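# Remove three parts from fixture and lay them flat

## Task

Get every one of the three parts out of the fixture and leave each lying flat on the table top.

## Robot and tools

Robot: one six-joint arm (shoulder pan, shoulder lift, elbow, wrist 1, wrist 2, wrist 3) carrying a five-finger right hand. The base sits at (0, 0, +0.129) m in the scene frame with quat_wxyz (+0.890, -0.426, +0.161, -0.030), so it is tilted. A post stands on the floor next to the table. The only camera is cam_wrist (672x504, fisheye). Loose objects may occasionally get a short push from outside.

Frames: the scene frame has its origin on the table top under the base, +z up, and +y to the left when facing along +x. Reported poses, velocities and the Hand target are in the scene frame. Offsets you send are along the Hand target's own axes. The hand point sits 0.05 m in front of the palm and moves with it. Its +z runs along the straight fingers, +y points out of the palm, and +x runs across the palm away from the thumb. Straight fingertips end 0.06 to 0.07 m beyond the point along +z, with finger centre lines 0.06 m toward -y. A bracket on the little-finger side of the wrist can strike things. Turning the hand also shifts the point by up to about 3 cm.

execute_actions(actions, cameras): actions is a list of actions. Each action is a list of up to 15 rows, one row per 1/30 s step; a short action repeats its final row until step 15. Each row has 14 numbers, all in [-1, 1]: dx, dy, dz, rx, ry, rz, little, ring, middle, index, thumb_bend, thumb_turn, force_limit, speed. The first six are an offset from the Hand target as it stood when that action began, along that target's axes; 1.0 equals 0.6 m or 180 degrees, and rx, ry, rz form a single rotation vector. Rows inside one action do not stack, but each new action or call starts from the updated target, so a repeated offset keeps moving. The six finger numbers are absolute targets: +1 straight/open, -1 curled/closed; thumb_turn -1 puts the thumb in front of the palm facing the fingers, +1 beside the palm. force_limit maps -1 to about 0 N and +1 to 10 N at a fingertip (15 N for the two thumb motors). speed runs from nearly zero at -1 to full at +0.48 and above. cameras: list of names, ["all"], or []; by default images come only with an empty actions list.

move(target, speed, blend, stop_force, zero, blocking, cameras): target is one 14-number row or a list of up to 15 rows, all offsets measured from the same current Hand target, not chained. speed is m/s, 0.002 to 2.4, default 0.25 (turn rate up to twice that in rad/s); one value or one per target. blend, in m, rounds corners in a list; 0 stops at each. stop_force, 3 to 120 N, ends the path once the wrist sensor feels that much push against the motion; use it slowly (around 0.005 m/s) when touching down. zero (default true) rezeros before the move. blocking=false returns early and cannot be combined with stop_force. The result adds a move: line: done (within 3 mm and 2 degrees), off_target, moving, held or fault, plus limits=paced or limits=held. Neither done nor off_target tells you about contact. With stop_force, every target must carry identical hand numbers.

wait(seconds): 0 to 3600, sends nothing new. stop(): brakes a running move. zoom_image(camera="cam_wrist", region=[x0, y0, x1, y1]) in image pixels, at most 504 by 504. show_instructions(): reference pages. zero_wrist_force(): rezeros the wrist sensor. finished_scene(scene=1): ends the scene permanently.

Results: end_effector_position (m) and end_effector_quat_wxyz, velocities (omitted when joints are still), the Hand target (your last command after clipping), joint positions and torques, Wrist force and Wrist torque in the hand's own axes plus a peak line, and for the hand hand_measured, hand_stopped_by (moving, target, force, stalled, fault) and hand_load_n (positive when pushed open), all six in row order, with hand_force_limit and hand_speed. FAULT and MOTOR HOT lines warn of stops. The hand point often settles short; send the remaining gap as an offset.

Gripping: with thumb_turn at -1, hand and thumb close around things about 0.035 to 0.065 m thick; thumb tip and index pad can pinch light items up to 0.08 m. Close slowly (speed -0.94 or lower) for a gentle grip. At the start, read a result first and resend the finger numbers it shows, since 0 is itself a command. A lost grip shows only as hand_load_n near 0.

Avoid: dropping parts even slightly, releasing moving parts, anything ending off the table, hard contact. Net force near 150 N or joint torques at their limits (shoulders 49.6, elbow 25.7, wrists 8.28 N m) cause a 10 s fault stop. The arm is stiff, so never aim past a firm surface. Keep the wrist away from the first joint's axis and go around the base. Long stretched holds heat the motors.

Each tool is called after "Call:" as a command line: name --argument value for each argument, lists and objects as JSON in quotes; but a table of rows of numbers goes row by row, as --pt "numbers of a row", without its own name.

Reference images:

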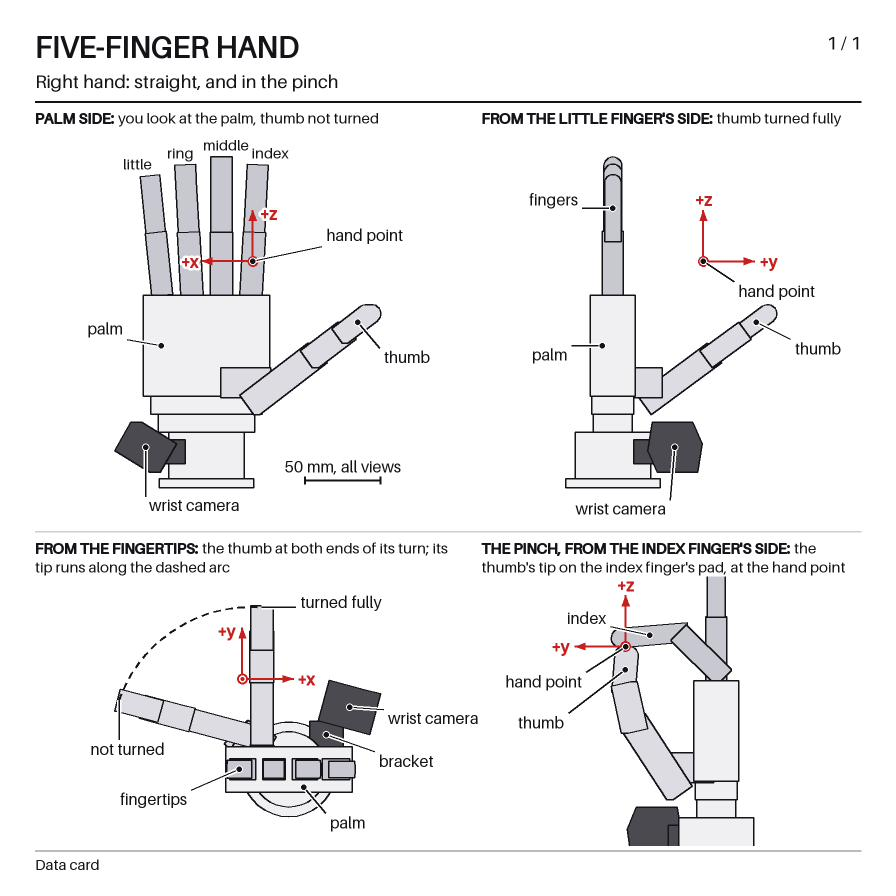

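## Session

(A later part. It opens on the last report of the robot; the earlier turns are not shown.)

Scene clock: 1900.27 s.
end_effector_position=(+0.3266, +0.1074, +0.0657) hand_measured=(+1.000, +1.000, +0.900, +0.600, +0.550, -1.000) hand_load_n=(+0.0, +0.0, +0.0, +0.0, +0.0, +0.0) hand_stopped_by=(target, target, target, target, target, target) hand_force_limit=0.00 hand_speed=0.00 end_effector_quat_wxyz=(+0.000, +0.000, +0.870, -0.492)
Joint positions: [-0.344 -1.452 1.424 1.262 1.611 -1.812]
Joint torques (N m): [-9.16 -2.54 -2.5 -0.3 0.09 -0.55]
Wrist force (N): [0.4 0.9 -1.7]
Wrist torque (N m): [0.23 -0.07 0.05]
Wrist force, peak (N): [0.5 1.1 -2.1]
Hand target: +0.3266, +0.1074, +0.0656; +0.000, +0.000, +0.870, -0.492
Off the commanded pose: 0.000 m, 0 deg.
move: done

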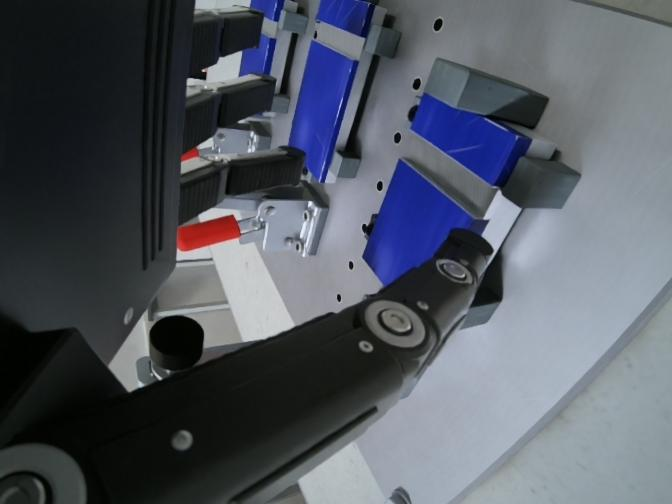

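Call:
move --target '[0, 0.0458, 0.0275, 0, 0, 0, 1, 1, 0.9, 0.6, 0.55, -1, 0, 0]' --speed 0.03 --stop_force 6 --cameras '["all"]'

Call:
zoom_image --camera "cam_wrist" --region '[200, 80, 560, 380]'

Scene clock: 1929.90 s.
end_effector_position=(+0.3266, +0.1074, +0.0336) hand_measured=(+1.000, +1.000, +0.900, +0.600, +0.550, -1.000) hand_load_n=(+0.0, +0.0, +0.0, +0.0, +0.0, +0.0) hand_stopped_by=(target, target, target, target, target, target) hand_force_limit=0.00 hand_speed=0.00 end_effector_quat_wxyz=(+0.000, +0.000, +0.870, -0.492)
Joint positions: [-0.193 -1.361 1.408 1.196 1.661 -1.669]
Joint torques (N m): [-4.78 -3.61 -4.54 -0.27 1.4 0.63]
Wrist force (N): [-0.1 -2.3 -5.0]
Wrist torque (N m): [0.01 0.00 -0.08]
Wrist force, peak (N): [-0.1 -2.6 -4.9]
Hand target: +0.3266, +0.1074, +0.0336; +0.000, +0.000, +0.870, -0.492
Off the commanded pose: 0.000 m, 0 deg.
move: done

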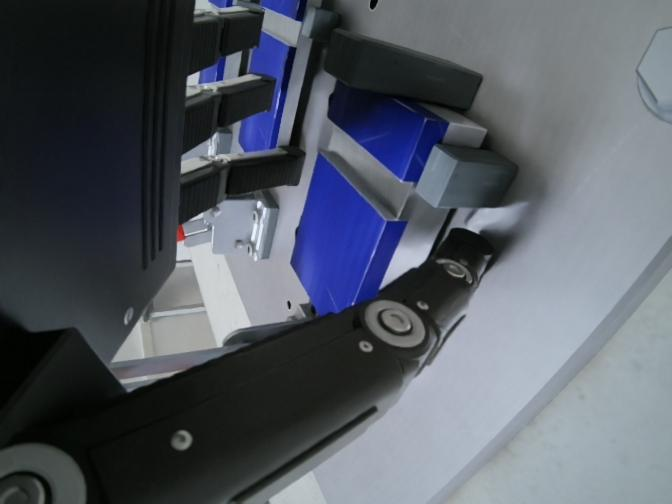

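Scaled by 1.400 from the camera's image (finer frame: 960x720).

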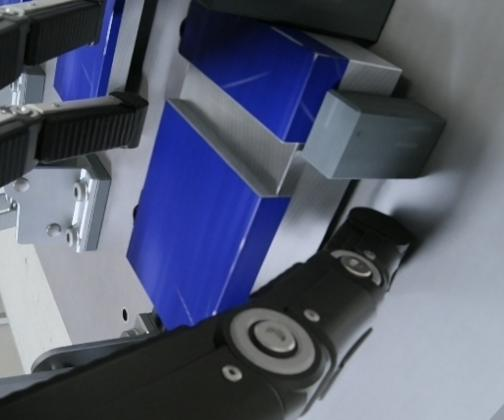

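Call:
move --target '[0, -0.0043, -0.0026, 0, 0, 0, 1, 1, 0.9, 0.6, 0.55, -1, 0, 0]' --speed 0.02 --cameras '[]'

Scene clock: 1965.87 s.
end_effector_position=(+0.3266, +0.1074, +0.0366) hand_measured=(+1.000, +1.000, +0.900, +0.600, +0.550, -1.000) hand_load_n=(+0.0, +0.0, +0.0, +0.0, +0.0, +0.0) hand_stopped_by=(target, target, target, target, target, target) hand_force_limit=0.00 hand_speed=0.00 end_effector_quat_wxyz=(+0.000, +0.000, +0.870, -0.492)
Joint positions: [-0.206 -1.37 1.41 1.202 1.656 -1.682]
Joint torques (N m): [-8.97 -9.59 -2.05 1.53 0.15 -0.49]
Wrist force (N): [0.2 0.3 -1.4]
Wrist torque (N m): [0.14 -0.06 0.02]
Wrist force, peak (N): [-0.2 -2.4 -5.1]
Hand target: +0.3266, +0.1074, +0.0366; +0.000, +0.000, +0.870, -0.492
Off the commanded pose: 0.000 m, 0 deg.
move: done

Call:
move --target '[0, 0, 0, 0, 0, 0, 1, 1, 0.9, 0.1, 0.55, -1, -0.5, -0.9]' --speed 0.02 --cameras '["all"]'

Call:
zoom_image --camera "cam_wrist" --region '[200, 80, 560, 380]'

Scene clock: 1977.13 s.
end_effector_position=(+0.3266, +0.1074, +0.0366) hand_measured=(+1.000, +1.000, +0.900, +0.126, +0.550, -1.000) hand_load_n=(+0.0, -0.5, -0.5, +5.0, +0.0, +0.0) hand_stopped_by=(target, target, target, force, target, target) hand_force_limit=-0.50 hand_speed=-0.90 end_effector_quat_wxyz=(+0.000, +0.000, +0.870, -0.492)
Joint positions: [-0.206 -1.371 1.41 1.202 1.656 -1.682]
Joint torques (N m): [-7.75 -9.05 -3.82 1.35 0.27 -0.49]
Wrist force (N): [0.6 -0.6 2.6]
Wrist torque (N m): [0.15 0.01 0.01]
Wrist force, peak (N): [0.8 -0.6 2.8]
Hand target: +0.3266, +0.1074, +0.0366; +0.000, +0.000, +0.870, -0.492
Off the commanded pose: 0.000 m, 0 deg.
move: done

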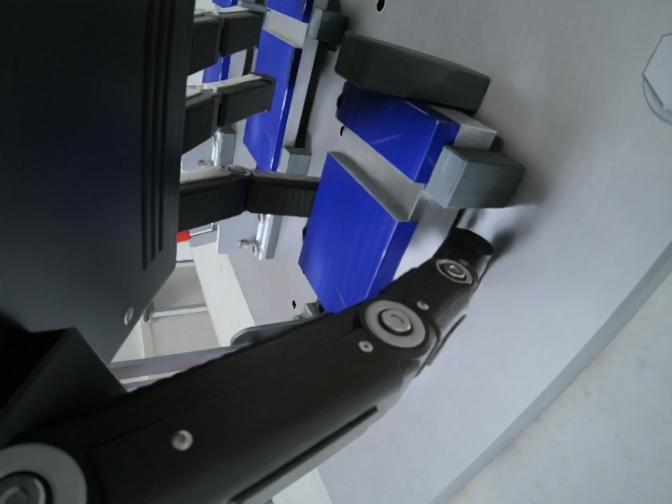

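Scaled by 1.400 from the camera's image (finer frame: 960x720).

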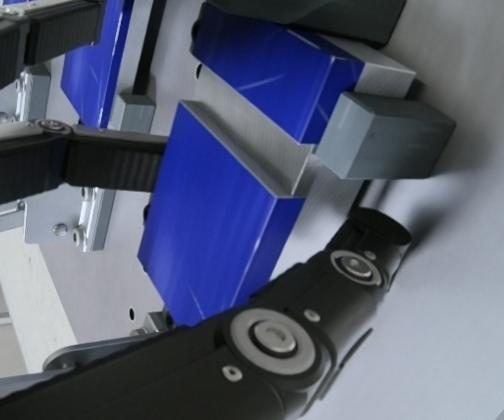

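Call:
move --target '[0, 0, 0, 0, 0, 0, 1, 1, 0.9, 0.1, 0.1, -1, -0.6, -0.9]' --speed 0.02 --cameras '["all"]'

Call:
zoom_image --camera "cam_wrist" --region '[200, 80, 560, 380]'

Scene clock: 1994.27 s.
end_effector_position=(+0.3266, +0.1074, +0.0366) hand_measured=(+1.000, +1.000, +0.900, +0.126, +0.462, -1.000) hand_load_n=(+0.0, +0.0, +0.0, +5.5, +3.0, +0.0) hand_stopped_by=(target, target, target, force, force, target) hand_force_limit=-0.60 hand_speed=-0.90 end_effector_quat_wxyz=(+0.000, +0.000, +0.870, -0.492)
Joint positions: [-0.206 -1.371 1.41 1.202 1.656 -1.682]
Joint torques (N m): [-5.82 -8.54 -4.9 0.83 0.57 -0.15]
Wrist force (N): [-0.2 0.7 0.9]
Wrist torque (N m): [0.17 0.00 0.04]
Wrist force, peak (N): [0.8 -0.7 2.8]
Hand target: +0.3266, +0.1074, +0.0366; +0.000, +0.000, +0.870, -0.492
Off the commanded pose: 0.000 m, 0 deg.
move: done

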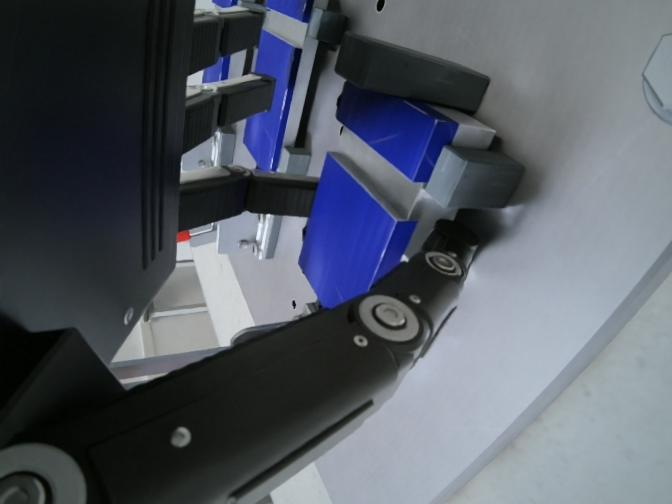

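Scaled by 1.400 from the camera's image (finer frame: 960x720).

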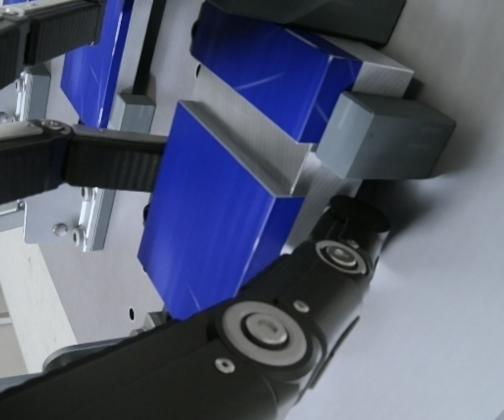

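Call:
move --target '[0, 0, 0, 0, 0, 0, 1, 1, 0.9, -0.1, -0.1, -1, 0.3, -0.9]' --speed 0.02 --cameras '["all"]'

Call:
zoom_image --camera "cam_wrist" --region '[200, 80, 560, 380]'

Scene clock: 2002.10 s.
end_effector_position=(+0.3266, +0.1074, +0.0366) hand_measured=(+1.000, +1.000, +0.900, +0.120, +0.426, -1.000) hand_load_n=(+0.0, +0.0, +0.0, +9.0, +9.5, +0.0) hand_stopped_by=(target, target, target, force, force, target) hand_force_limit=0.30 hand_speed=-0.90 end_effector_quat_wxyz=(+0.000, +0.000, +0.870, -0.492)
Joint positions: [-0.206 -1.371 1.41 1.202 1.656 -1.682]
Joint torques (N m): [-5.53 -8.26 -5.14 0.53 0.96 0.25]
Wrist force (N): [0.0 3.1 -2.7]
Wrist torque (N m): [0.17 0.05 0.10]
Wrist force, peak (N): [0.1 3.4 -2.8]
Hand target: +0.3266, +0.1074, +0.0366; +0.000, +0.000, +0.870, -0.492
Off the commanded pose: 0.000 m, 0 deg.
move: done

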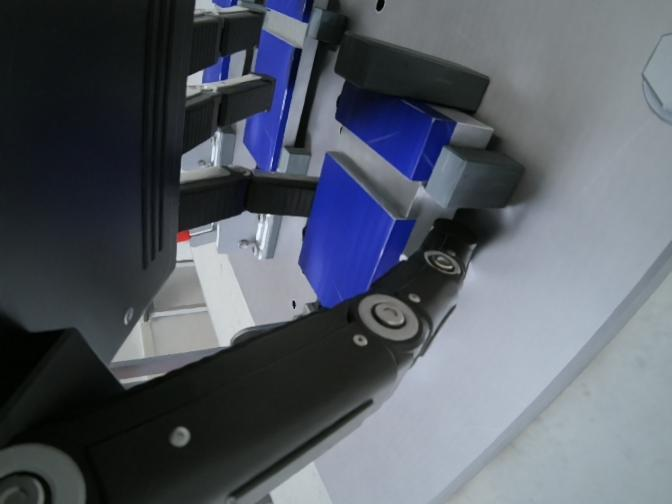

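Scaled by 1.400 from the camera's image (finer frame: 960x720).

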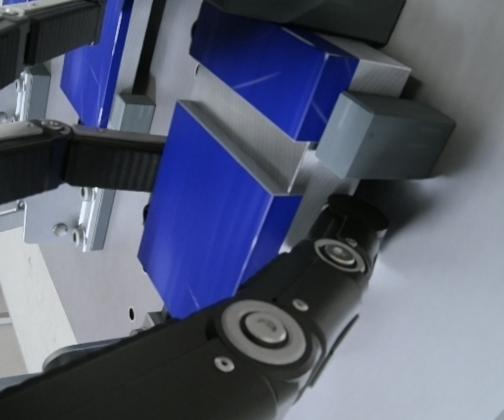

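Call:
move --target '[0, -0.0171, -0.0103, 0, 0, 0, 1, 1, 0.9, -0.1, -0.1, -1, 0.3, -0.9]' --speed 0.02 --stop_force 15 --cameras '["all"]'

Call:
zoom_image --camera "cam_wrist" --region '[200, 80, 560, 380]'

Scene clock: 2013.43 s.
end_effector_position=(+0.3266, +0.1074, +0.0486) hand_measured=(+1.000, +1.000, +0.900, +0.120, +0.426, -1.000) hand_load_n=(+0.0, +0.0, +0.0, +10.0, +9.0, +0.0) hand_stopped_by=(target, target, target, force, force, target) hand_force_limit=0.30 hand_speed=-0.90 end_effector_quat_wxyz=(+0.000, +0.000, +0.870, -0.492)
Joint positions: [-0.261 -1.405 1.418 1.225 1.639 -1.734]
Joint torques (N m): [-10.41 -8.53 -2.54 1.35 0.86 -0.53]
Wrist force (N): [-0.3 3.5 -1.4]
Wrist torque (N m): [0.16 0.02 0.11]
Wrist force, peak (N): [0.0 3.2 -2.8]
Hand target: +0.3266, +0.1074, +0.0486; +0.000, +0.000, +0.870, -0.492
Off the commanded pose: 0.000 m, 0 deg.
move: done

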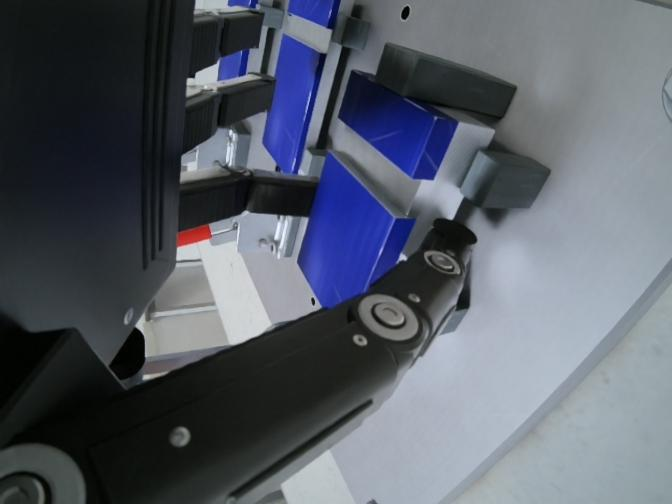

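Scaled by 1.400 from the camera's image (finer frame: 960x720).

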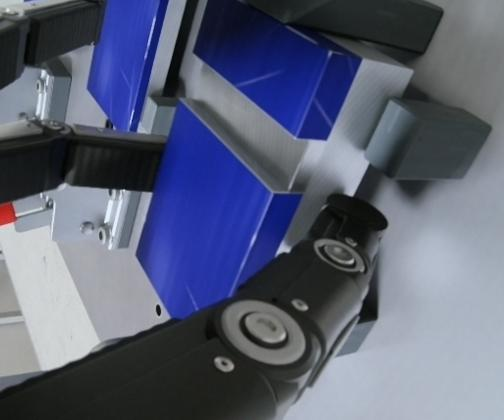

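Call:
move --target '[0, -0.0514, -0.0308, 0, 0, 0, 1, 1, 0.9, -0.1, -0.1, -1, 0.3, -0.9]' --speed 0.05 --cameras '["all"]'

Scene clock: 2070.93 s.
end_effector_position=(+0.3266, +0.1074, +0.0845) hand_measured=(+1.000, +1.000, +0.900, +0.120, +0.426, -1.000) hand_load_n=(+0.0, +0.0, +0.0, +9.0, +6.5, -1.5) hand_stopped_by=(target, target, target, force, force, target) hand_force_limit=0.30 hand_speed=-0.90 end_effector_quat_wxyz=(+0.000, +0.000, +0.870, -0.492)
Joint positions: [-0.442 -1.499 1.424 1.307 1.579 -1.905]
Joint torques (N m): [-9.39 -6.06 -2.76 1.15 0.31 -0.49]
Wrist force (N): [0.4 2.4 -0.4]
Wrist torque (N m): [0.24 -0.11 0.07]
Wrist force, peak (N): [-5.2 2.5 0.6]
Hand target: +0.3266, +0.1074, +0.0845; +0.000, +0.000, +0.870, -0.492
Off the commanded pose: 0.000 m, 0 deg.
move: done

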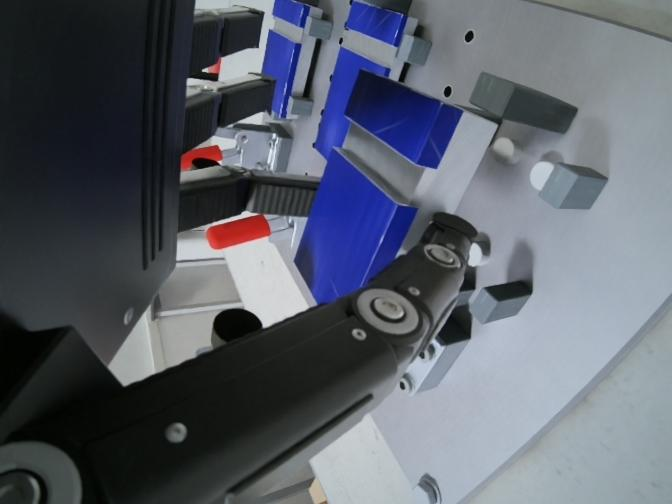

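Call:
move --target '[0.2285, 0.1733, -0.2877, 0, 0, 0, 1, 1, 0.9, -0.1, -0.1, -1, 0.3, -0.9]' --speed 0.1 --cameras '["all"]'

Scene clock: 2100.13 s.
end_effector_position=(+0.1896, +0.3089, +0.0843) hand_measured=(+1.000, +1.000, +0.900, +0.120, +0.426, -1.000) hand_load_n=(+0.0, +0.0, +0.0, +9.0, +7.0, -1.5) hand_stopped_by=(target, target, target, force, force, target) hand_force_limit=0.30 hand_speed=-0.90 end_effector_quat_wxyz=(+0.000, +0.000, +0.870, -0.492)
Joint positions: [0.718 -1.373 0.825 1.986 1.884 -0.764]
Joint torques (N m): [3.64 -13.97 -6.55 2.52 1.52 0.8]
Wrist force (N): [0.4 1.4 -0.9]
Wrist torque (N m): [0.12 -0.09 -0.04]
Wrist force, peak (N): [0.6 2.6 -0.8]
Hand target: +0.1896, +0.3090, +0.0842; +0.000, +0.000, +0.870, -0.492
Off the commanded pose: 0.000 m, 0 deg.
move: done

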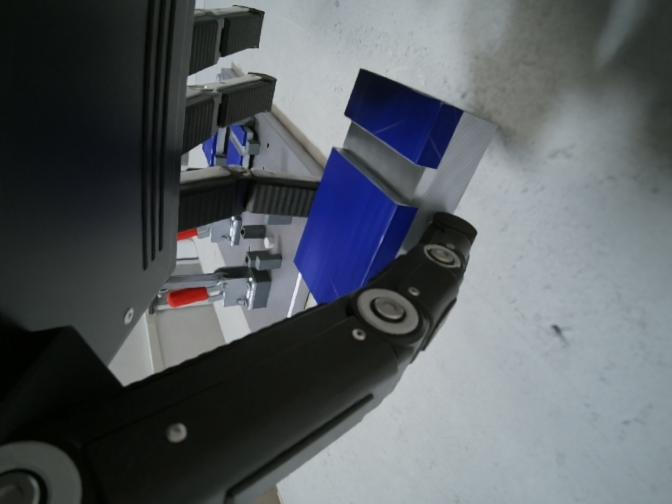

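Call:
move --target '[0, 0.0613, 0.0368, 0, 0, 0, 1, 1, 0.9, -0.1, -0.1, -1, 0.3, -0.9]' --speed 0.06 --cameras '["all"]'

Call:
move --target '[0, 0.0428, 0.0257, 0, 0, 0, 1, 1, 0.9, -0.1, -0.1, -1, 0.3, -0.9]' --speed 0.01 --stop_force 3 --cameras '["all"]'

Scene clock: 2108.13 s.
end_effector_position=(+0.1896, +0.3090, +0.0414) hand_measured=(+1.000, +1.000, +0.900, +0.120, +0.426, -1.000) hand_load_n=(+0.0, +0.0, +0.0, +9.0, +7.0, -1.5) hand_stopped_by=(target, target, target, force, force, target) hand_force_limit=0.30 hand_speed=-0.90 end_effector_quat_wxyz=(+0.000, +0.000, +0.870, -0.492)
Joint positions: [0.814 -1.228 0.779 1.919 1.896 -0.664]
Joint torques (N m): [3.45 -15.78 -5.58 1.04 1.41 0.77]
Wrist force (N): [0.5 1.8 -0.7]
Wrist torque (N m): [0.16 -0.10 -0.02]
Wrist force, peak (N): [0.5 2.1 -0.5]
Hand target: +0.1896, +0.3090, +0.0414; +0.000, +0.000, +0.870, -0.492
Off the commanded pose: 0.000 m, 0 deg.
move: done

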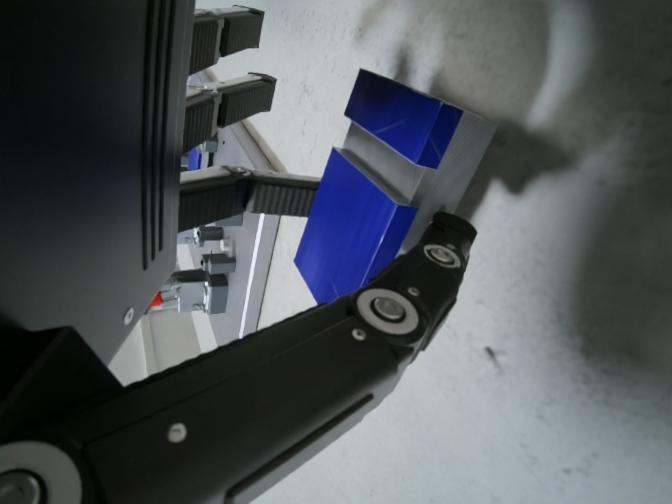

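Scene clock: 2111.67 s.
end_effector_position=(+0.1896, +0.3090, +0.0164) hand_measured=(+1.000, +1.000, +0.900, +0.120, +0.426, -1.000) hand_load_n=(+0.0, +0.0, +0.0, +9.0, +6.5, -2.0) hand_stopped_by=(target, target, target, force, force, target) hand_force_limit=0.30 hand_speed=-0.90 end_effector_quat_wxyz=(+0.000, +0.000, +0.870, -0.492)
Joint positions: [0.854 -1.137 0.725 1.895 1.899 -0.622]
Joint torques (N m): [-0.63 -19.88 -3.2 1.74 -0.21 -0.57]
Wrist force (N): [0.9 -1.1 -2.2]
Wrist torque (N m): [0.19 -0.09 -0.02]
Wrist force, peak (N): [1.2 -7.5 -8.1]
Hand target: +0.1896, +0.3090, +0.0164; +0.000, +0.000, +0.870, -0.492 (not the last commanded pose)
Off the commanded pose: 0.005 m, 0 deg.
move: contact

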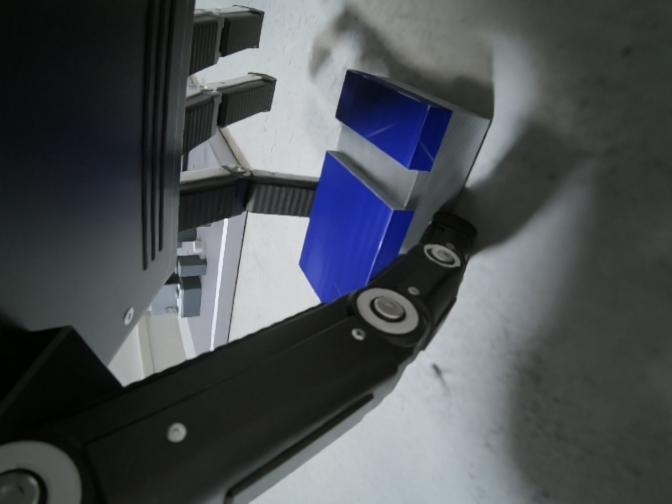

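Call:
move --target '[0, 0, 0, 0, 0, 0, 1, 1, 0.9, 0.6, -0.1, -1, 0.3, -0.88]' --speed 0.02 --cameras '["all"]'

Scene clock: 2124.83 s.
end_effector_position=(+0.1896, +0.3090, +0.0164) hand_measured=(+1.000, +1.000, +0.900, +0.600, +0.424, -1.000) hand_load_n=(+0.0, +0.0, +0.0, -0.5, +0.0, +0.0) hand_stopped_by=(target, target, target, target, force, target) hand_force_limit=0.30 hand_speed=-0.88 end_effector_quat_wxyz=(+0.000, +0.000, +0.870, -0.492)
Joint positions: [0.854 -1.137 0.725 1.895 1.899 -0.622]
Joint torques (N m): [-0.09 -17.87 -3.2 1.86 1 -0.5]
Wrist force (N): [0.7 0.0 -1.5]
Wrist torque (N m): [0.10 -0.13 0.02]
Wrist force, peak (N): [0.7 -0.5 -2.9]
Hand target: +0.1896, +0.3090, +0.0164; +0.000, +0.000, +0.870, -0.492
Off the commanded pose: 0.000 m, 0 deg.
move: done

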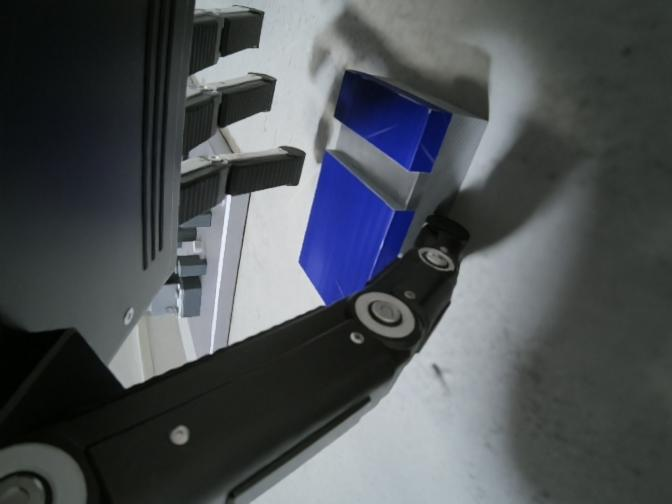

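Call:
move --pt "0 0.0023 -0.0102 0 0 0 1 1 0.9 0.6 -0.1 -1 0.3 -0.88" --pt "0 -0.0947 -0.0685 0 0 0 1 1 0.9 0.6 -0.1 -1 0.3 -0.88" --speed '[0.03, 0.08]' --cameras '["all"]'

Scene clock: 2134.53 s.
end_effector_position=(+0.1896, +0.3149, +0.0863) hand_measured=(+1.000, +1.000, +0.900, +0.600, +0.424, -1.000) hand_load_n=(+0.0, +0.0, +0.0, +0.0, +0.0, +0.0) hand_stopped_by=(target, target, target, target, force, target) hand_force_limit=0.30 hand_speed=-0.88 end_effector_quat_wxyz=(+0.000, +0.000, +0.870, -0.492)
Joint positions: [0.737 -1.343 0.758 2.029 1.887 -0.744]
Joint torques (N m): [-1.37 -18.8 -3.33 2.43 -0.17 -0.52]
Wrist force (N): [0.4 0.4 -1.8]
Wrist torque (N m): [0.18 -0.07 0.02]
Wrist force, peak (N): [0.3 0.2 -2.0]
Hand target: +0.1896, +0.3149, +0.0863; +0.000, +0.000, +0.870, -0.492
Off the commanded pose: 0.000 m, 0 deg.
move: done

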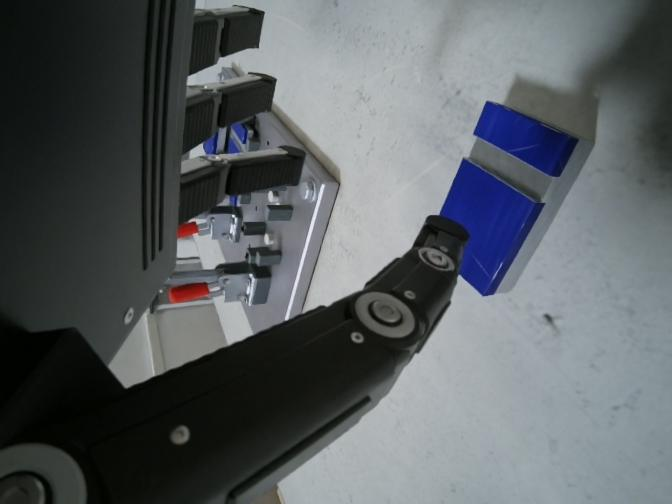

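Call:
move --target '[-0.2017, -0.2291, 0.3803, 0, 0, 0, 1, 1, 0.6, 0.6, 0.55, -1, -0.5, 0]' --speed 0.2 --cameras '["all"]'

Call:
zoom_image --camera "cam_wrist" --region '[280, 40, 520, 280]'

Scene clock: 2146.60 s.
end_effector_position=(+0.3104, +0.0485, +0.0866) hand_measured=(+1.000, +1.000, +0.600, +0.600, +0.550, -1.000) hand_load_n=(+0.0, +0.0, +0.0, +0.0, +0.0, +0.0) hand_stopped_by=(target, target, target, target, target, target) hand_force_limit=-0.50 hand_speed=0.00 end_effector_quat_wxyz=(+0.000, +0.000, +0.870, -0.492)
Joint positions: [-0.685 -1.555 1.71 1.084 1.498 -2.134]
Joint torques (N m): [-9.48 1.45 -6.01 -0.63 0.1 -0.51]
Wrist force (N): [-0.1 1.0 -1.6]
Wrist torque (N m): [0.24 0.02 0.02]
Wrist force, peak (N): [0.8 0.6 -2.3]
Hand target: +0.3104, +0.0485, +0.0866; +0.000, +0.000, +0.870, -0.492
Off the commanded pose: 0.000 m, 0 deg.
move: done

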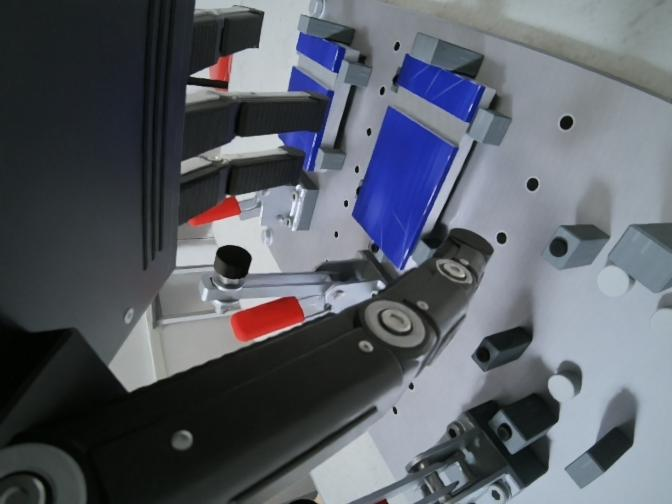

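Scaled by 2.100 from the camera's image (finer frame: 960x720).

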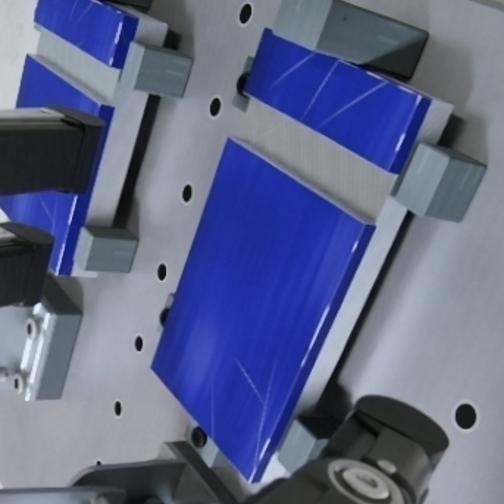

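Call:
move --target '[0, 0.0027, 0.06, 0, 0, 0, 1, 1, 0.6, 0.6, 0.55, -1, -0.5, 0]' --speed 0.1 --cameras '["all"]'

Call:
zoom_image --camera "cam_wrist" --region '[300, 40, 560, 300]'

Scene clock: 2161.43 s.
end_effector_position=(+0.3104, +0.0185, +0.0667) hand_measured=(+1.000, +1.000, +0.600, +0.600, +0.550, -1.000) hand_load_n=(+0.0, +0.0, +0.0, +0.0, +0.0, +0.0) hand_stopped_by=(target, target, target, target, target, target) hand_force_limit=-0.50 hand_speed=0.00 end_effector_quat_wxyz=(+0.000, +0.000, +0.870, -0.492)
Joint positions: [-0.658 -1.464 1.776 0.925 1.507 -2.109]
Joint torques (N m): [-6 -0.14 -3.28 -0.77 1.56 0.76]
Wrist force (N): [-0.1 0.8 -1.4]
Wrist torque (N m): [0.20 0.01 -0.05]
Wrist force, peak (N): [-0.3 0.8 -2.0]
Hand target: +0.3104, +0.0184, +0.0667; +0.000, +0.000, +0.870, -0.492
Off the commanded pose: 0.000 m, 0 deg.
move: done

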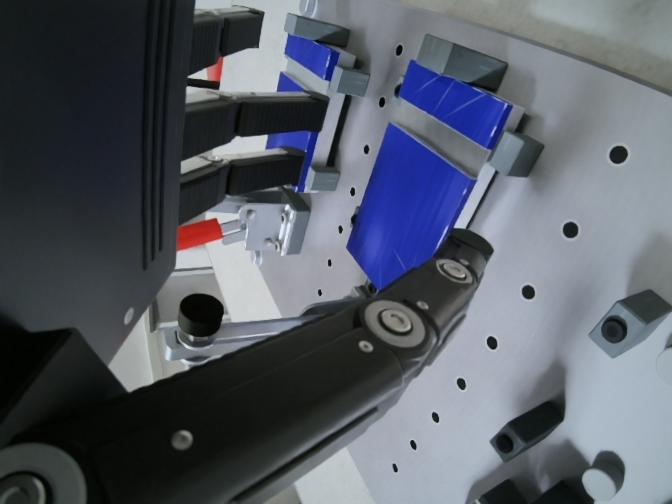

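Scaled by 1.938 from the camera's image (finer frame: 960x720).

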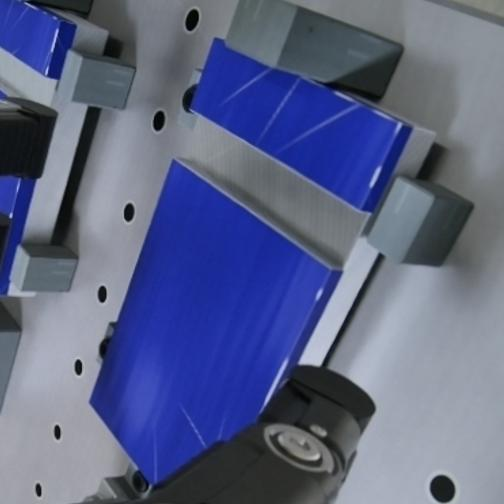

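Call:
move --pt "-0.0118 -0.0102 0.017 0 0 0 1 1 0.6 0.6 0.58 -1 -0.5 0" --pt "-0.0118 0.0278 0.0398 0 0 0 1 1 0.6 0.6 0.58 -1 -0.5 0" --speed '[0.06, 0.03]' --cameras '["all"]'

Call:
zoom_image --camera "cam_wrist" --region '[240, 40, 560, 340]'

Scene clock: 2222.73 s.
end_effector_position=(+0.3175, +0.0066, +0.0401) hand_measured=(+1.000, +1.000, +0.600, +0.600, +0.580, -1.000) hand_load_n=(+0.0, +0.0, +0.0, +0.0, +0.0, +0.0) hand_stopped_by=(target, target, target, target, target, target) hand_force_limit=-0.50 hand_speed=0.00 end_effector_quat_wxyz=(+0.000, +0.000, +0.870, -0.492)
Joint positions: [-0.538 -1.346 1.744 0.834 1.547 -1.995]
Joint torques (N m): [-6.09 -1.46 -5.8 -0.63 1.58 0.83]
Wrist force (N): [0.0 0.9 -1.1]
Wrist torque (N m): [0.20 -0.05 -0.04]
Wrist force, peak (N): [0.0 1.0 -1.8]
Hand target: +0.3175, +0.0066, +0.0401; +0.000, +0.000, +0.870, -0.492
Off the commanded pose: 0.000 m, 0 deg.
move: done

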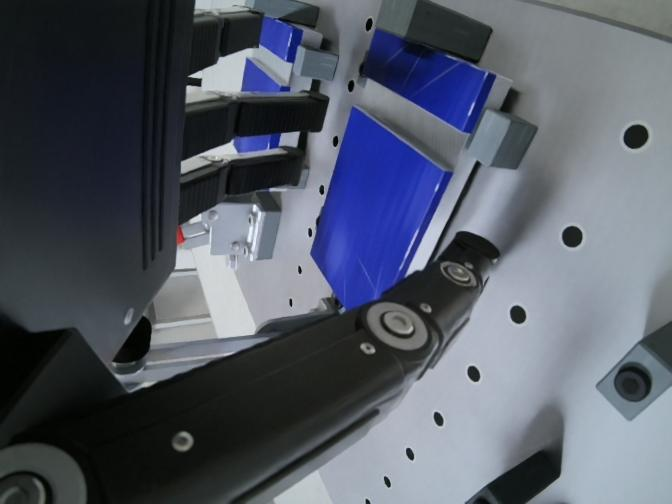

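Scaled by 1.575 from the camera's image (finer frame: 960x720).

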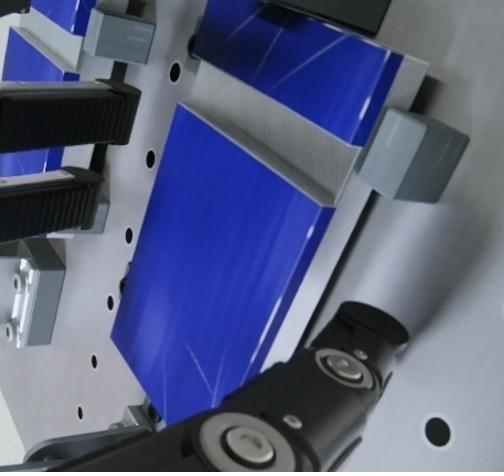

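Call:
move --target '[0, 0.0051, 0.0031, 0, 0, 0, 1, 1, 0.6, 0.6, 0.58, -1, -0.5, 0]' --speed 0.01 --stop_force 3 --cameras '[]'

Call:
move --target '[0, 0, 0, 0, 0, 0, 1, 1, 0.05, 0.05, 0.58, -1, -0.6, -0.9]' --speed 0.02 --cameras '["all"]'

Scene clock: 2232.47 s.
end_effector_position=(+0.3175, +0.0066, +0.0365) hand_measured=(+1.000, +1.000, +0.600, +0.600, +0.580, -1.000) hand_load_n=(+0.0, +0.0, -0.5, +0.0, +0.0, -0.5) hand_stopped_by=(target, target, target, target, target, target) hand_force_limit=-0.50 hand_speed=0.00 end_effector_quat_wxyz=(+0.000, +0.000, +0.870, -0.492)
Joint positions: [-0.521 -1.336 1.743 0.826 1.552 -1.98]
Joint torques (N m): [-6.69 -1.95 -5.62 -0.61 1.55 0.75]
Wrist force (N): [0.1 0.8 -1.1]
Wrist torque (N m): [0.19 -0.06 -0.03]
Wrist force, peak (N): [0.2 1.2 -1.4]
Hand target: +0.3175, +0.0066, +0.0365; +0.000, +0.000, +0.870, -0.492
Off the commanded pose: 0.000 m, 0 deg.
move: done

Scene clock: 2233.73 s.
end_effector_position=(+0.3175, +0.0065, +0.0365) hand_measured=(+1.000, +1.000, +0.322, +0.332, +0.580, -1.000) hand_load_n=(+0.0, +0.0, +4.0, +3.0, +0.0, +0.0) hand_stopped_by=(target, target, force, force, target, target) hand_force_limit=-0.60 hand_speed=-0.90 end_effector_quat_wxyz=(+0.000, +0.000, +0.870, -0.492)
Joint positions: [-0.521 -1.336 1.743 0.826 1.552 -1.98]
Joint torques (N m): [-6.31 -3.75 -5.37 0.66 -1.15 0.7]
Wrist force (N): [1.4 -2.5 4.9]
Wrist torque (N m): [0.23 -0.09 -0.03]
Wrist force, peak (N): [1.5 -2.8 5.1]
Hand target: +0.3175, +0.0066, +0.0365; +0.000, +0.000, +0.870, -0.492
Off the commanded pose: 0.000 m, 0 deg.
move: done

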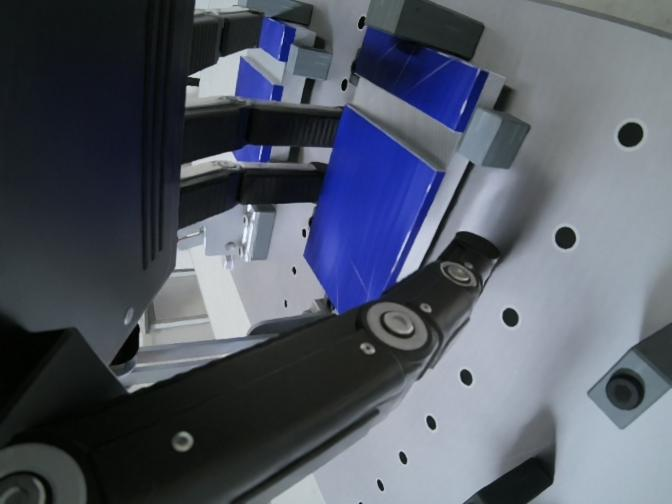

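Call:
move --target '[0, 0, 0, 0, 0, 0, 1, 1, 0.05, 0.05, 0.1, -1, -0.6, -0.9]' --speed 0.02 --cameras '[]'

Call:
move --target '[0, 0, 0, 0, 0, 0, 1, 1, 0, 0, 0, -1, 0.3, -0.9]' --speed 0.02 --cameras '["all"]'

Call:
zoom_image --camera "cam_wrist" --region '[240, 40, 560, 340]'

Scene clock: 2241.10 s.
end_effector_position=(+0.3175, +0.0066, +0.0365) hand_measured=(+1.000, +1.000, +0.322, +0.332, +0.376, -1.000) hand_load_n=(+0.0, +0.0, +4.5, +3.5, +3.0, +0.5) hand_stopped_by=(target, target, force, force, force, target) hand_force_limit=-0.60 hand_speed=-0.90 end_effector_quat_wxyz=(+0.000, +0.000, +0.870, -0.492)
Joint positions: [-0.521 -1.336 1.743 0.826 1.552 -1.98]
Joint torques (N m): [-7.03 -6.73 -3.87 1.08 -0.45 -0.18]
Wrist force (N): [1.8 -1.7 3.3]
Wrist torque (N m): [0.29 -0.07 -0.01]
Wrist force, peak (N): [2.0 -3.2 4.8]
Hand target: +0.3175, +0.0066, +0.0365; +0.000, +0.000, +0.870, -0.492
Off the commanded pose: 0.000 m, 0 deg.
move: done

Scene clock: 2241.60 s.
end_effector_position=(+0.3175, +0.0066, +0.0365) hand_measured=(+1.000, +1.000, +0.316, +0.316, +0.346, -1.000) hand_load_n=(+0.0, +0.0, +6.5, +9.5, +10.0, +0.5) hand_stopped_by=(target, target, force, force, force, target) hand_force_limit=0.30 hand_speed=-0.90 end_effector_quat_wxyz=(+0.000, +0.000, +0.870, -0.492)
Joint positions: [-0.521 -1.336 1.743 0.826 1.552 -1.98]
Joint torques (N m): [-7 -6.61 -3.62 0.36 0.46 -0.15]
Wrist force (N): [0.9 -0.8 4.6]
Wrist torque (N m): [0.32 -0.07 0.02]
Wrist force, peak (N): [1.6 -3.3 8.9]
Hand target: +0.3175, +0.0066, +0.0365; +0.000, +0.000, +0.870, -0.492
Off the commanded pose: 0.000 m, 0 deg.
move: done

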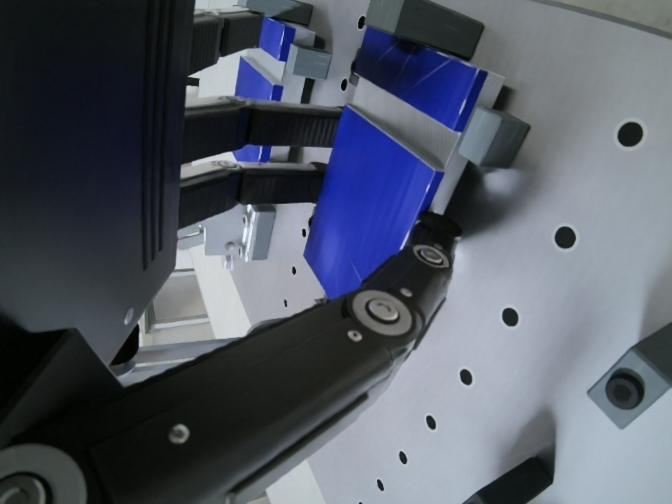

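Scaled by 1.575 from the camera's image (finer frame: 960x720).

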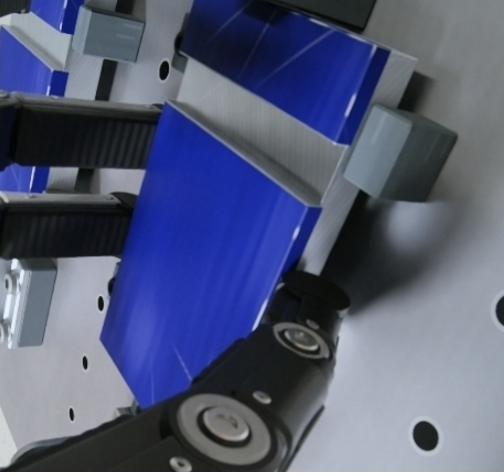

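Call:
move --pt "0 -0.0214 -0.0128 0 0 0 1 1 0 0 0 -1 0.3 -0.9" --pt "0 -0.0714 -0.0428 0 0 0 1 1 0 0 0 -1 0.3 -0.9" --speed '[0.02, 0.05]' --stop_force 20 --cameras '["all"]'

Scene clock: 2251.83 s.
end_effector_position=(+0.3175, +0.0065, +0.0865) hand_measured=(+1.000, +1.000, +0.316, +0.316, +0.346, -1.000) hand_load_n=(+0.0, +0.0, +6.0, +7.0, +11.0, +0.0) hand_stopped_by=(target, target, force, force, force, target) hand_force_limit=0.30 hand_speed=-0.90 end_effector_quat_wxyz=(+0.000, +0.000, +0.870, -0.492)
Joint positions: [-0.759 -1.449 1.739 0.955 1.474 -2.205]
Joint torques (N m): [-11.05 -4.01 -4.53 0.85 0.08 -0.56]
Wrist force (N): [-0.1 1.7 -1.1]
Wrist torque (N m): [0.20 0.02 0.02]
Wrist force, peak (N): [-0.1 0.2 6.6]
Hand target: +0.3175, +0.0065, +0.0865; +0.000, +0.000, +0.870, -0.492
Off the commanded pose: 0.000 m, 0 deg.
move: done

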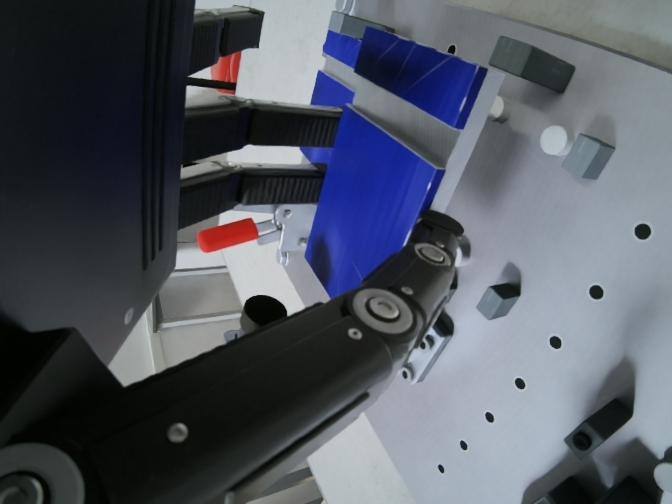

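Call:
move --pt "0.0325 0.0804 -0.1334 0 0 0 1 1 0 0 0 -1 0.3 -0.9" --pt "0.0083 0.1964 -0.326 0 0 0 1 1 0 0 0 -1 0.3 -0.9" --speed 0.1 --blend 0.02 --cameras '["all"]'

Scene clock: 2268.87 s.
end_effector_position=(+0.3127, +0.2348, +0.0862) hand_measured=(+1.000, +1.000, +0.316, +0.316, +0.346, -1.000) hand_load_n=(+0.0, +0.0, +5.5, +6.5, +11.0, +0.0) hand_stopped_by=(target, target, force, force, force, target) hand_force_limit=0.30 hand_speed=-0.90 end_effector_quat_wxyz=(+0.000, +0.000, +0.870, -0.492)
Joint positions: [0.028 -1.337 0.789 1.817 1.729 -1.458]
Joint torques (N m): [-2.72 -8.48 -5.32 1.91 1.92 0.78]
Wrist force (N): [0.2 1.4 -0.7]
Wrist torque (N m): [0.14 -0.06 -0.04]
Wrist force, peak (N): [-0.2 2.1 -1.1]
Hand target: +0.3127, +0.2348, +0.0862; +0.000, +0.000, +0.870, -0.492
Off the commanded pose: 0.000 m, 0 deg.
move: done

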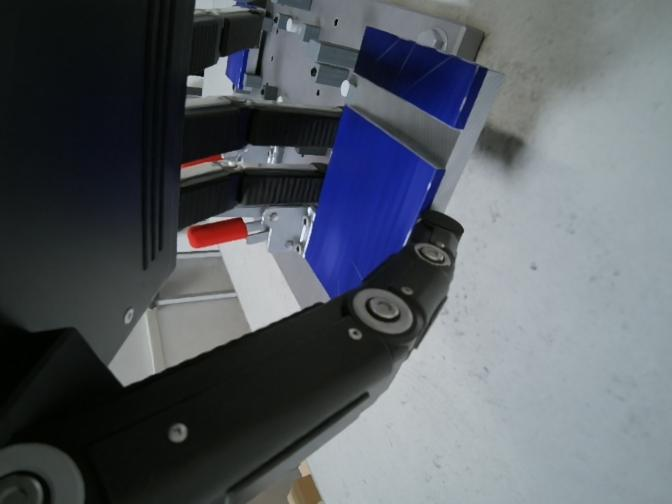

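Call:
move --target '[0, 0.0728, 0.0243, 0, 0, 0, 1, 1, 0, 0, 0, -1, 0.3, -0.9]' --speed 0.06 --cameras '[]'

Call:
move --target '[0, 0.0428, 0.0257, 0, 0, 0, 1, 1, 0, 0, 0, -1, 0.3, -0.9]' --speed 0.01 --stop_force 3 --cameras '["all"]'

Scene clock: 2286.20 s.
end_effector_position=(+0.3127, +0.2449, +0.0413) hand_measured=(+1.000, +1.000, +0.316, +0.316, +0.346, -1.000) hand_load_n=(+0.0, +0.0, +6.0, +6.5, +11.0, +0.0) hand_stopped_by=(target, target, force, force, force, target) hand_force_limit=0.30 hand_speed=-0.90 end_effector_quat_wxyz=(+0.000, +0.000, +0.870, -0.492)
Joint positions: [0.247 -1.163 0.662 1.81 1.79 -1.244]
Joint torques (N m): [-2.31 -11.54 -5.74 2.17 1.84 0.74]
Wrist force (N): [0.1 1.9 -0.4]
Wrist torque (N m): [0.17 -0.04 -0.02]
Wrist force, peak (N): [0.2 2.2 -0.4]
Hand target: +0.3127, +0.2449, +0.0413; +0.000, +0.000, +0.870, -0.492
Off the commanded pose: 0.000 m, 0 deg.
move: done

Scene clock: 2289.43 s.
end_effector_position=(+0.3127, +0.2449, +0.0193) hand_measured=(+1.000, +1.000, +0.316, +0.316, +0.346, -1.000) hand_load_n=(+0.0, +0.0, +5.5, +6.5, +11.0, +0.0) hand_stopped_by=(target, target, force, force, force, target) hand_force_limit=0.30 hand_speed=-0.90 end_effector_quat_wxyz=(+0.000, +0.000, +0.870, -0.492)
Joint positions: [0.316 -1.089 0.622 1.792 1.807 -1.175]
Joint torques (N m): [-7 -16.56 -2.81 1.29 0.2 -0.55]
Wrist force (N): [0.8 -0.8 -2.6]
Wrist torque (N m): [0.24 0.00 0.00]
Wrist force, peak (N): [1.0 -5.8 -8.0]
Hand target: +0.3127, +0.2449, +0.0193; +0.000, +0.000, +0.870, -0.492 (not the last commanded pose)
Off the commanded pose: 0.008 m, 0 deg.
move: contact

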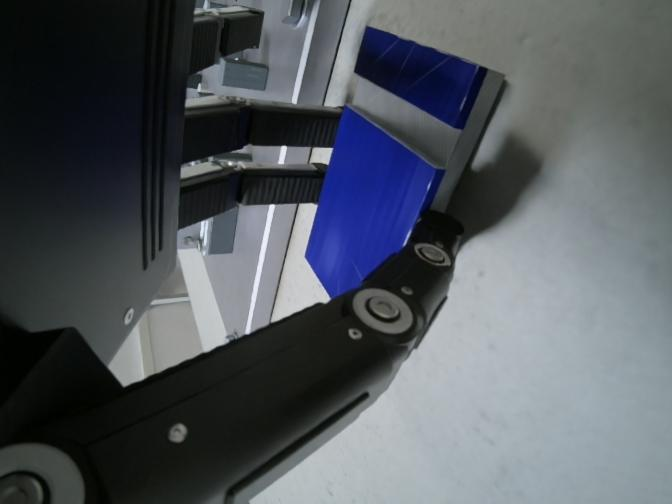

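Call:
zoom_image --camera "cam_wrist" --region '[290, 10, 550, 310]'

Scaled by 1.680 from the camera's image (finer frame: 960x720).

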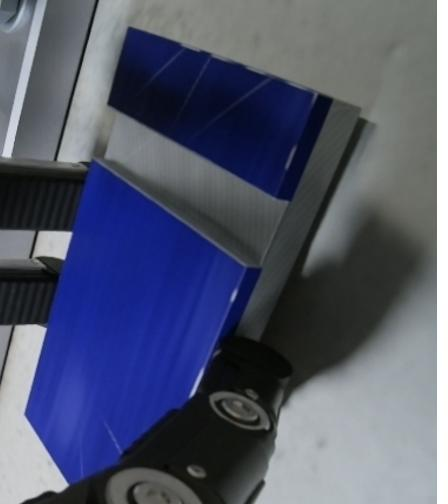

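Call:
move --target '[0, 0.0043, 0.0026, 0, 0, 0, 1, 1, 0, 0, 0, -1, 0.3, -0.9]' --speed 0.005 --stop_force 6 --cameras '["all"]'

Call:
zoom_image --camera "cam_wrist" --region '[290, 10, 550, 310]'

Scene clock: 2302.47 s.
end_effector_position=(+0.3127, +0.2448, +0.0191) hand_measured=(+1.000, +1.000, +0.316, +0.316, +0.346, -1.000) hand_load_n=(+0.0, -0.5, +6.0, +6.5, +11.0, +0.0) hand_stopped_by=(target, target, force, force, force, target) hand_force_limit=0.30 hand_speed=-0.90 end_effector_quat_wxyz=(+0.000, +0.000, +0.870, -0.492)
Joint positions: [0.317 -1.088 0.621 1.792 1.808 -1.174]
Joint torques (N m): [-6.1 -14.42 -2.48 1.01 -0.92 -0.52]
Wrist force (N): [1.1 -5.4 -7.6]
Wrist torque (N m): [0.48 0.10 -0.12]
Wrist force, peak (N): [1.1 -7.8 -9.7]
Hand target: +0.3127, +0.2448, +0.0191; +0.000, +0.000, +0.870, -0.492 (not the last commanded pose)
Off the commanded pose: 0.003 m, 0 deg.
move: contact

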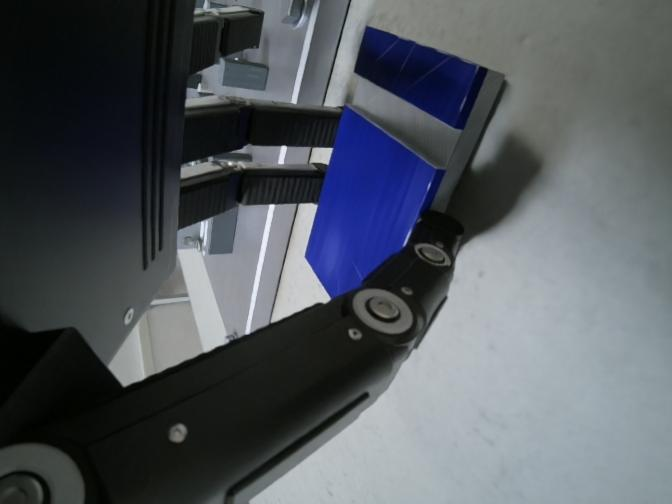

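Scaled by 1.680 from the camera's image (finer frame: 960x720).

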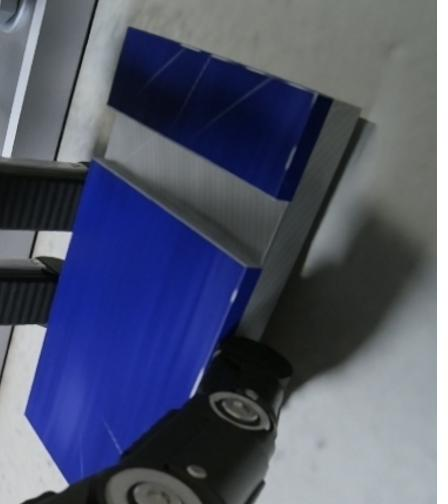

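Call:
move --target '[0, 0, 0, 0, 0, 0, 1, 1, 0.5, 0.5, 0, -1, 0.3, -0.92]' --speed 0.02 --cameras '["all"]'

Call:
zoom_image --camera "cam_wrist" --region '[290, 10, 550, 310]'

Scene clock: 2310.57 s.
end_effector_position=(+0.3127, +0.2448, +0.0191) hand_measured=(+1.000, +1.000, +0.500, +0.500, +0.344, -1.000) hand_load_n=(+0.0, +0.0, +0.0, +0.0, +0.0, +0.0) hand_stopped_by=(target, target, target, target, force, target) hand_force_limit=0.30 hand_speed=-0.92 end_effector_quat_wxyz=(+0.000, +0.000, +0.870, -0.492)
Joint positions: [0.317 -1.088 0.621 1.792 1.808 -1.174]
Joint torques (N m): [-5.98 -12.21 -4.55 0.89 0.68 -0.37]
Wrist force (N): [0.4 0.7 -1.2]
Wrist torque (N m): [0.17 -0.07 0.02]
Wrist force, peak (N): [0.7 -3.3 -9.5]
Hand target: +0.3127, +0.2448, +0.0191; +0.000, +0.000, +0.870, -0.492
Off the commanded pose: 0.000 m, 0 deg.
move: done

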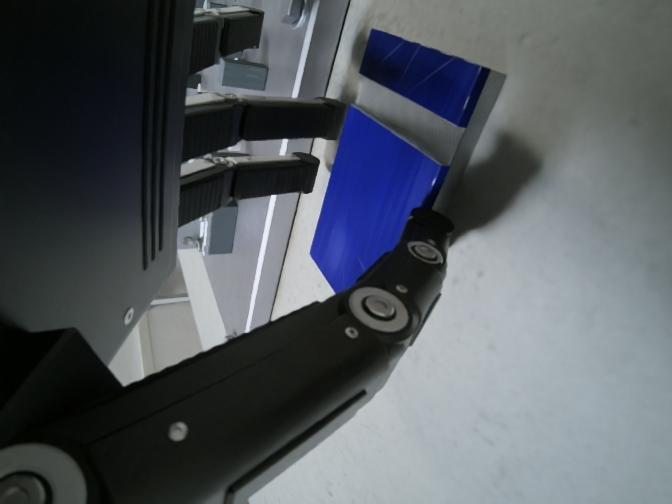

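Scaled by 1.680 from the camera's image (finer frame: 960x720).

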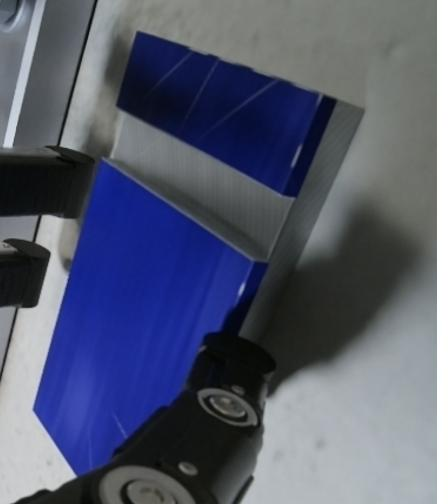

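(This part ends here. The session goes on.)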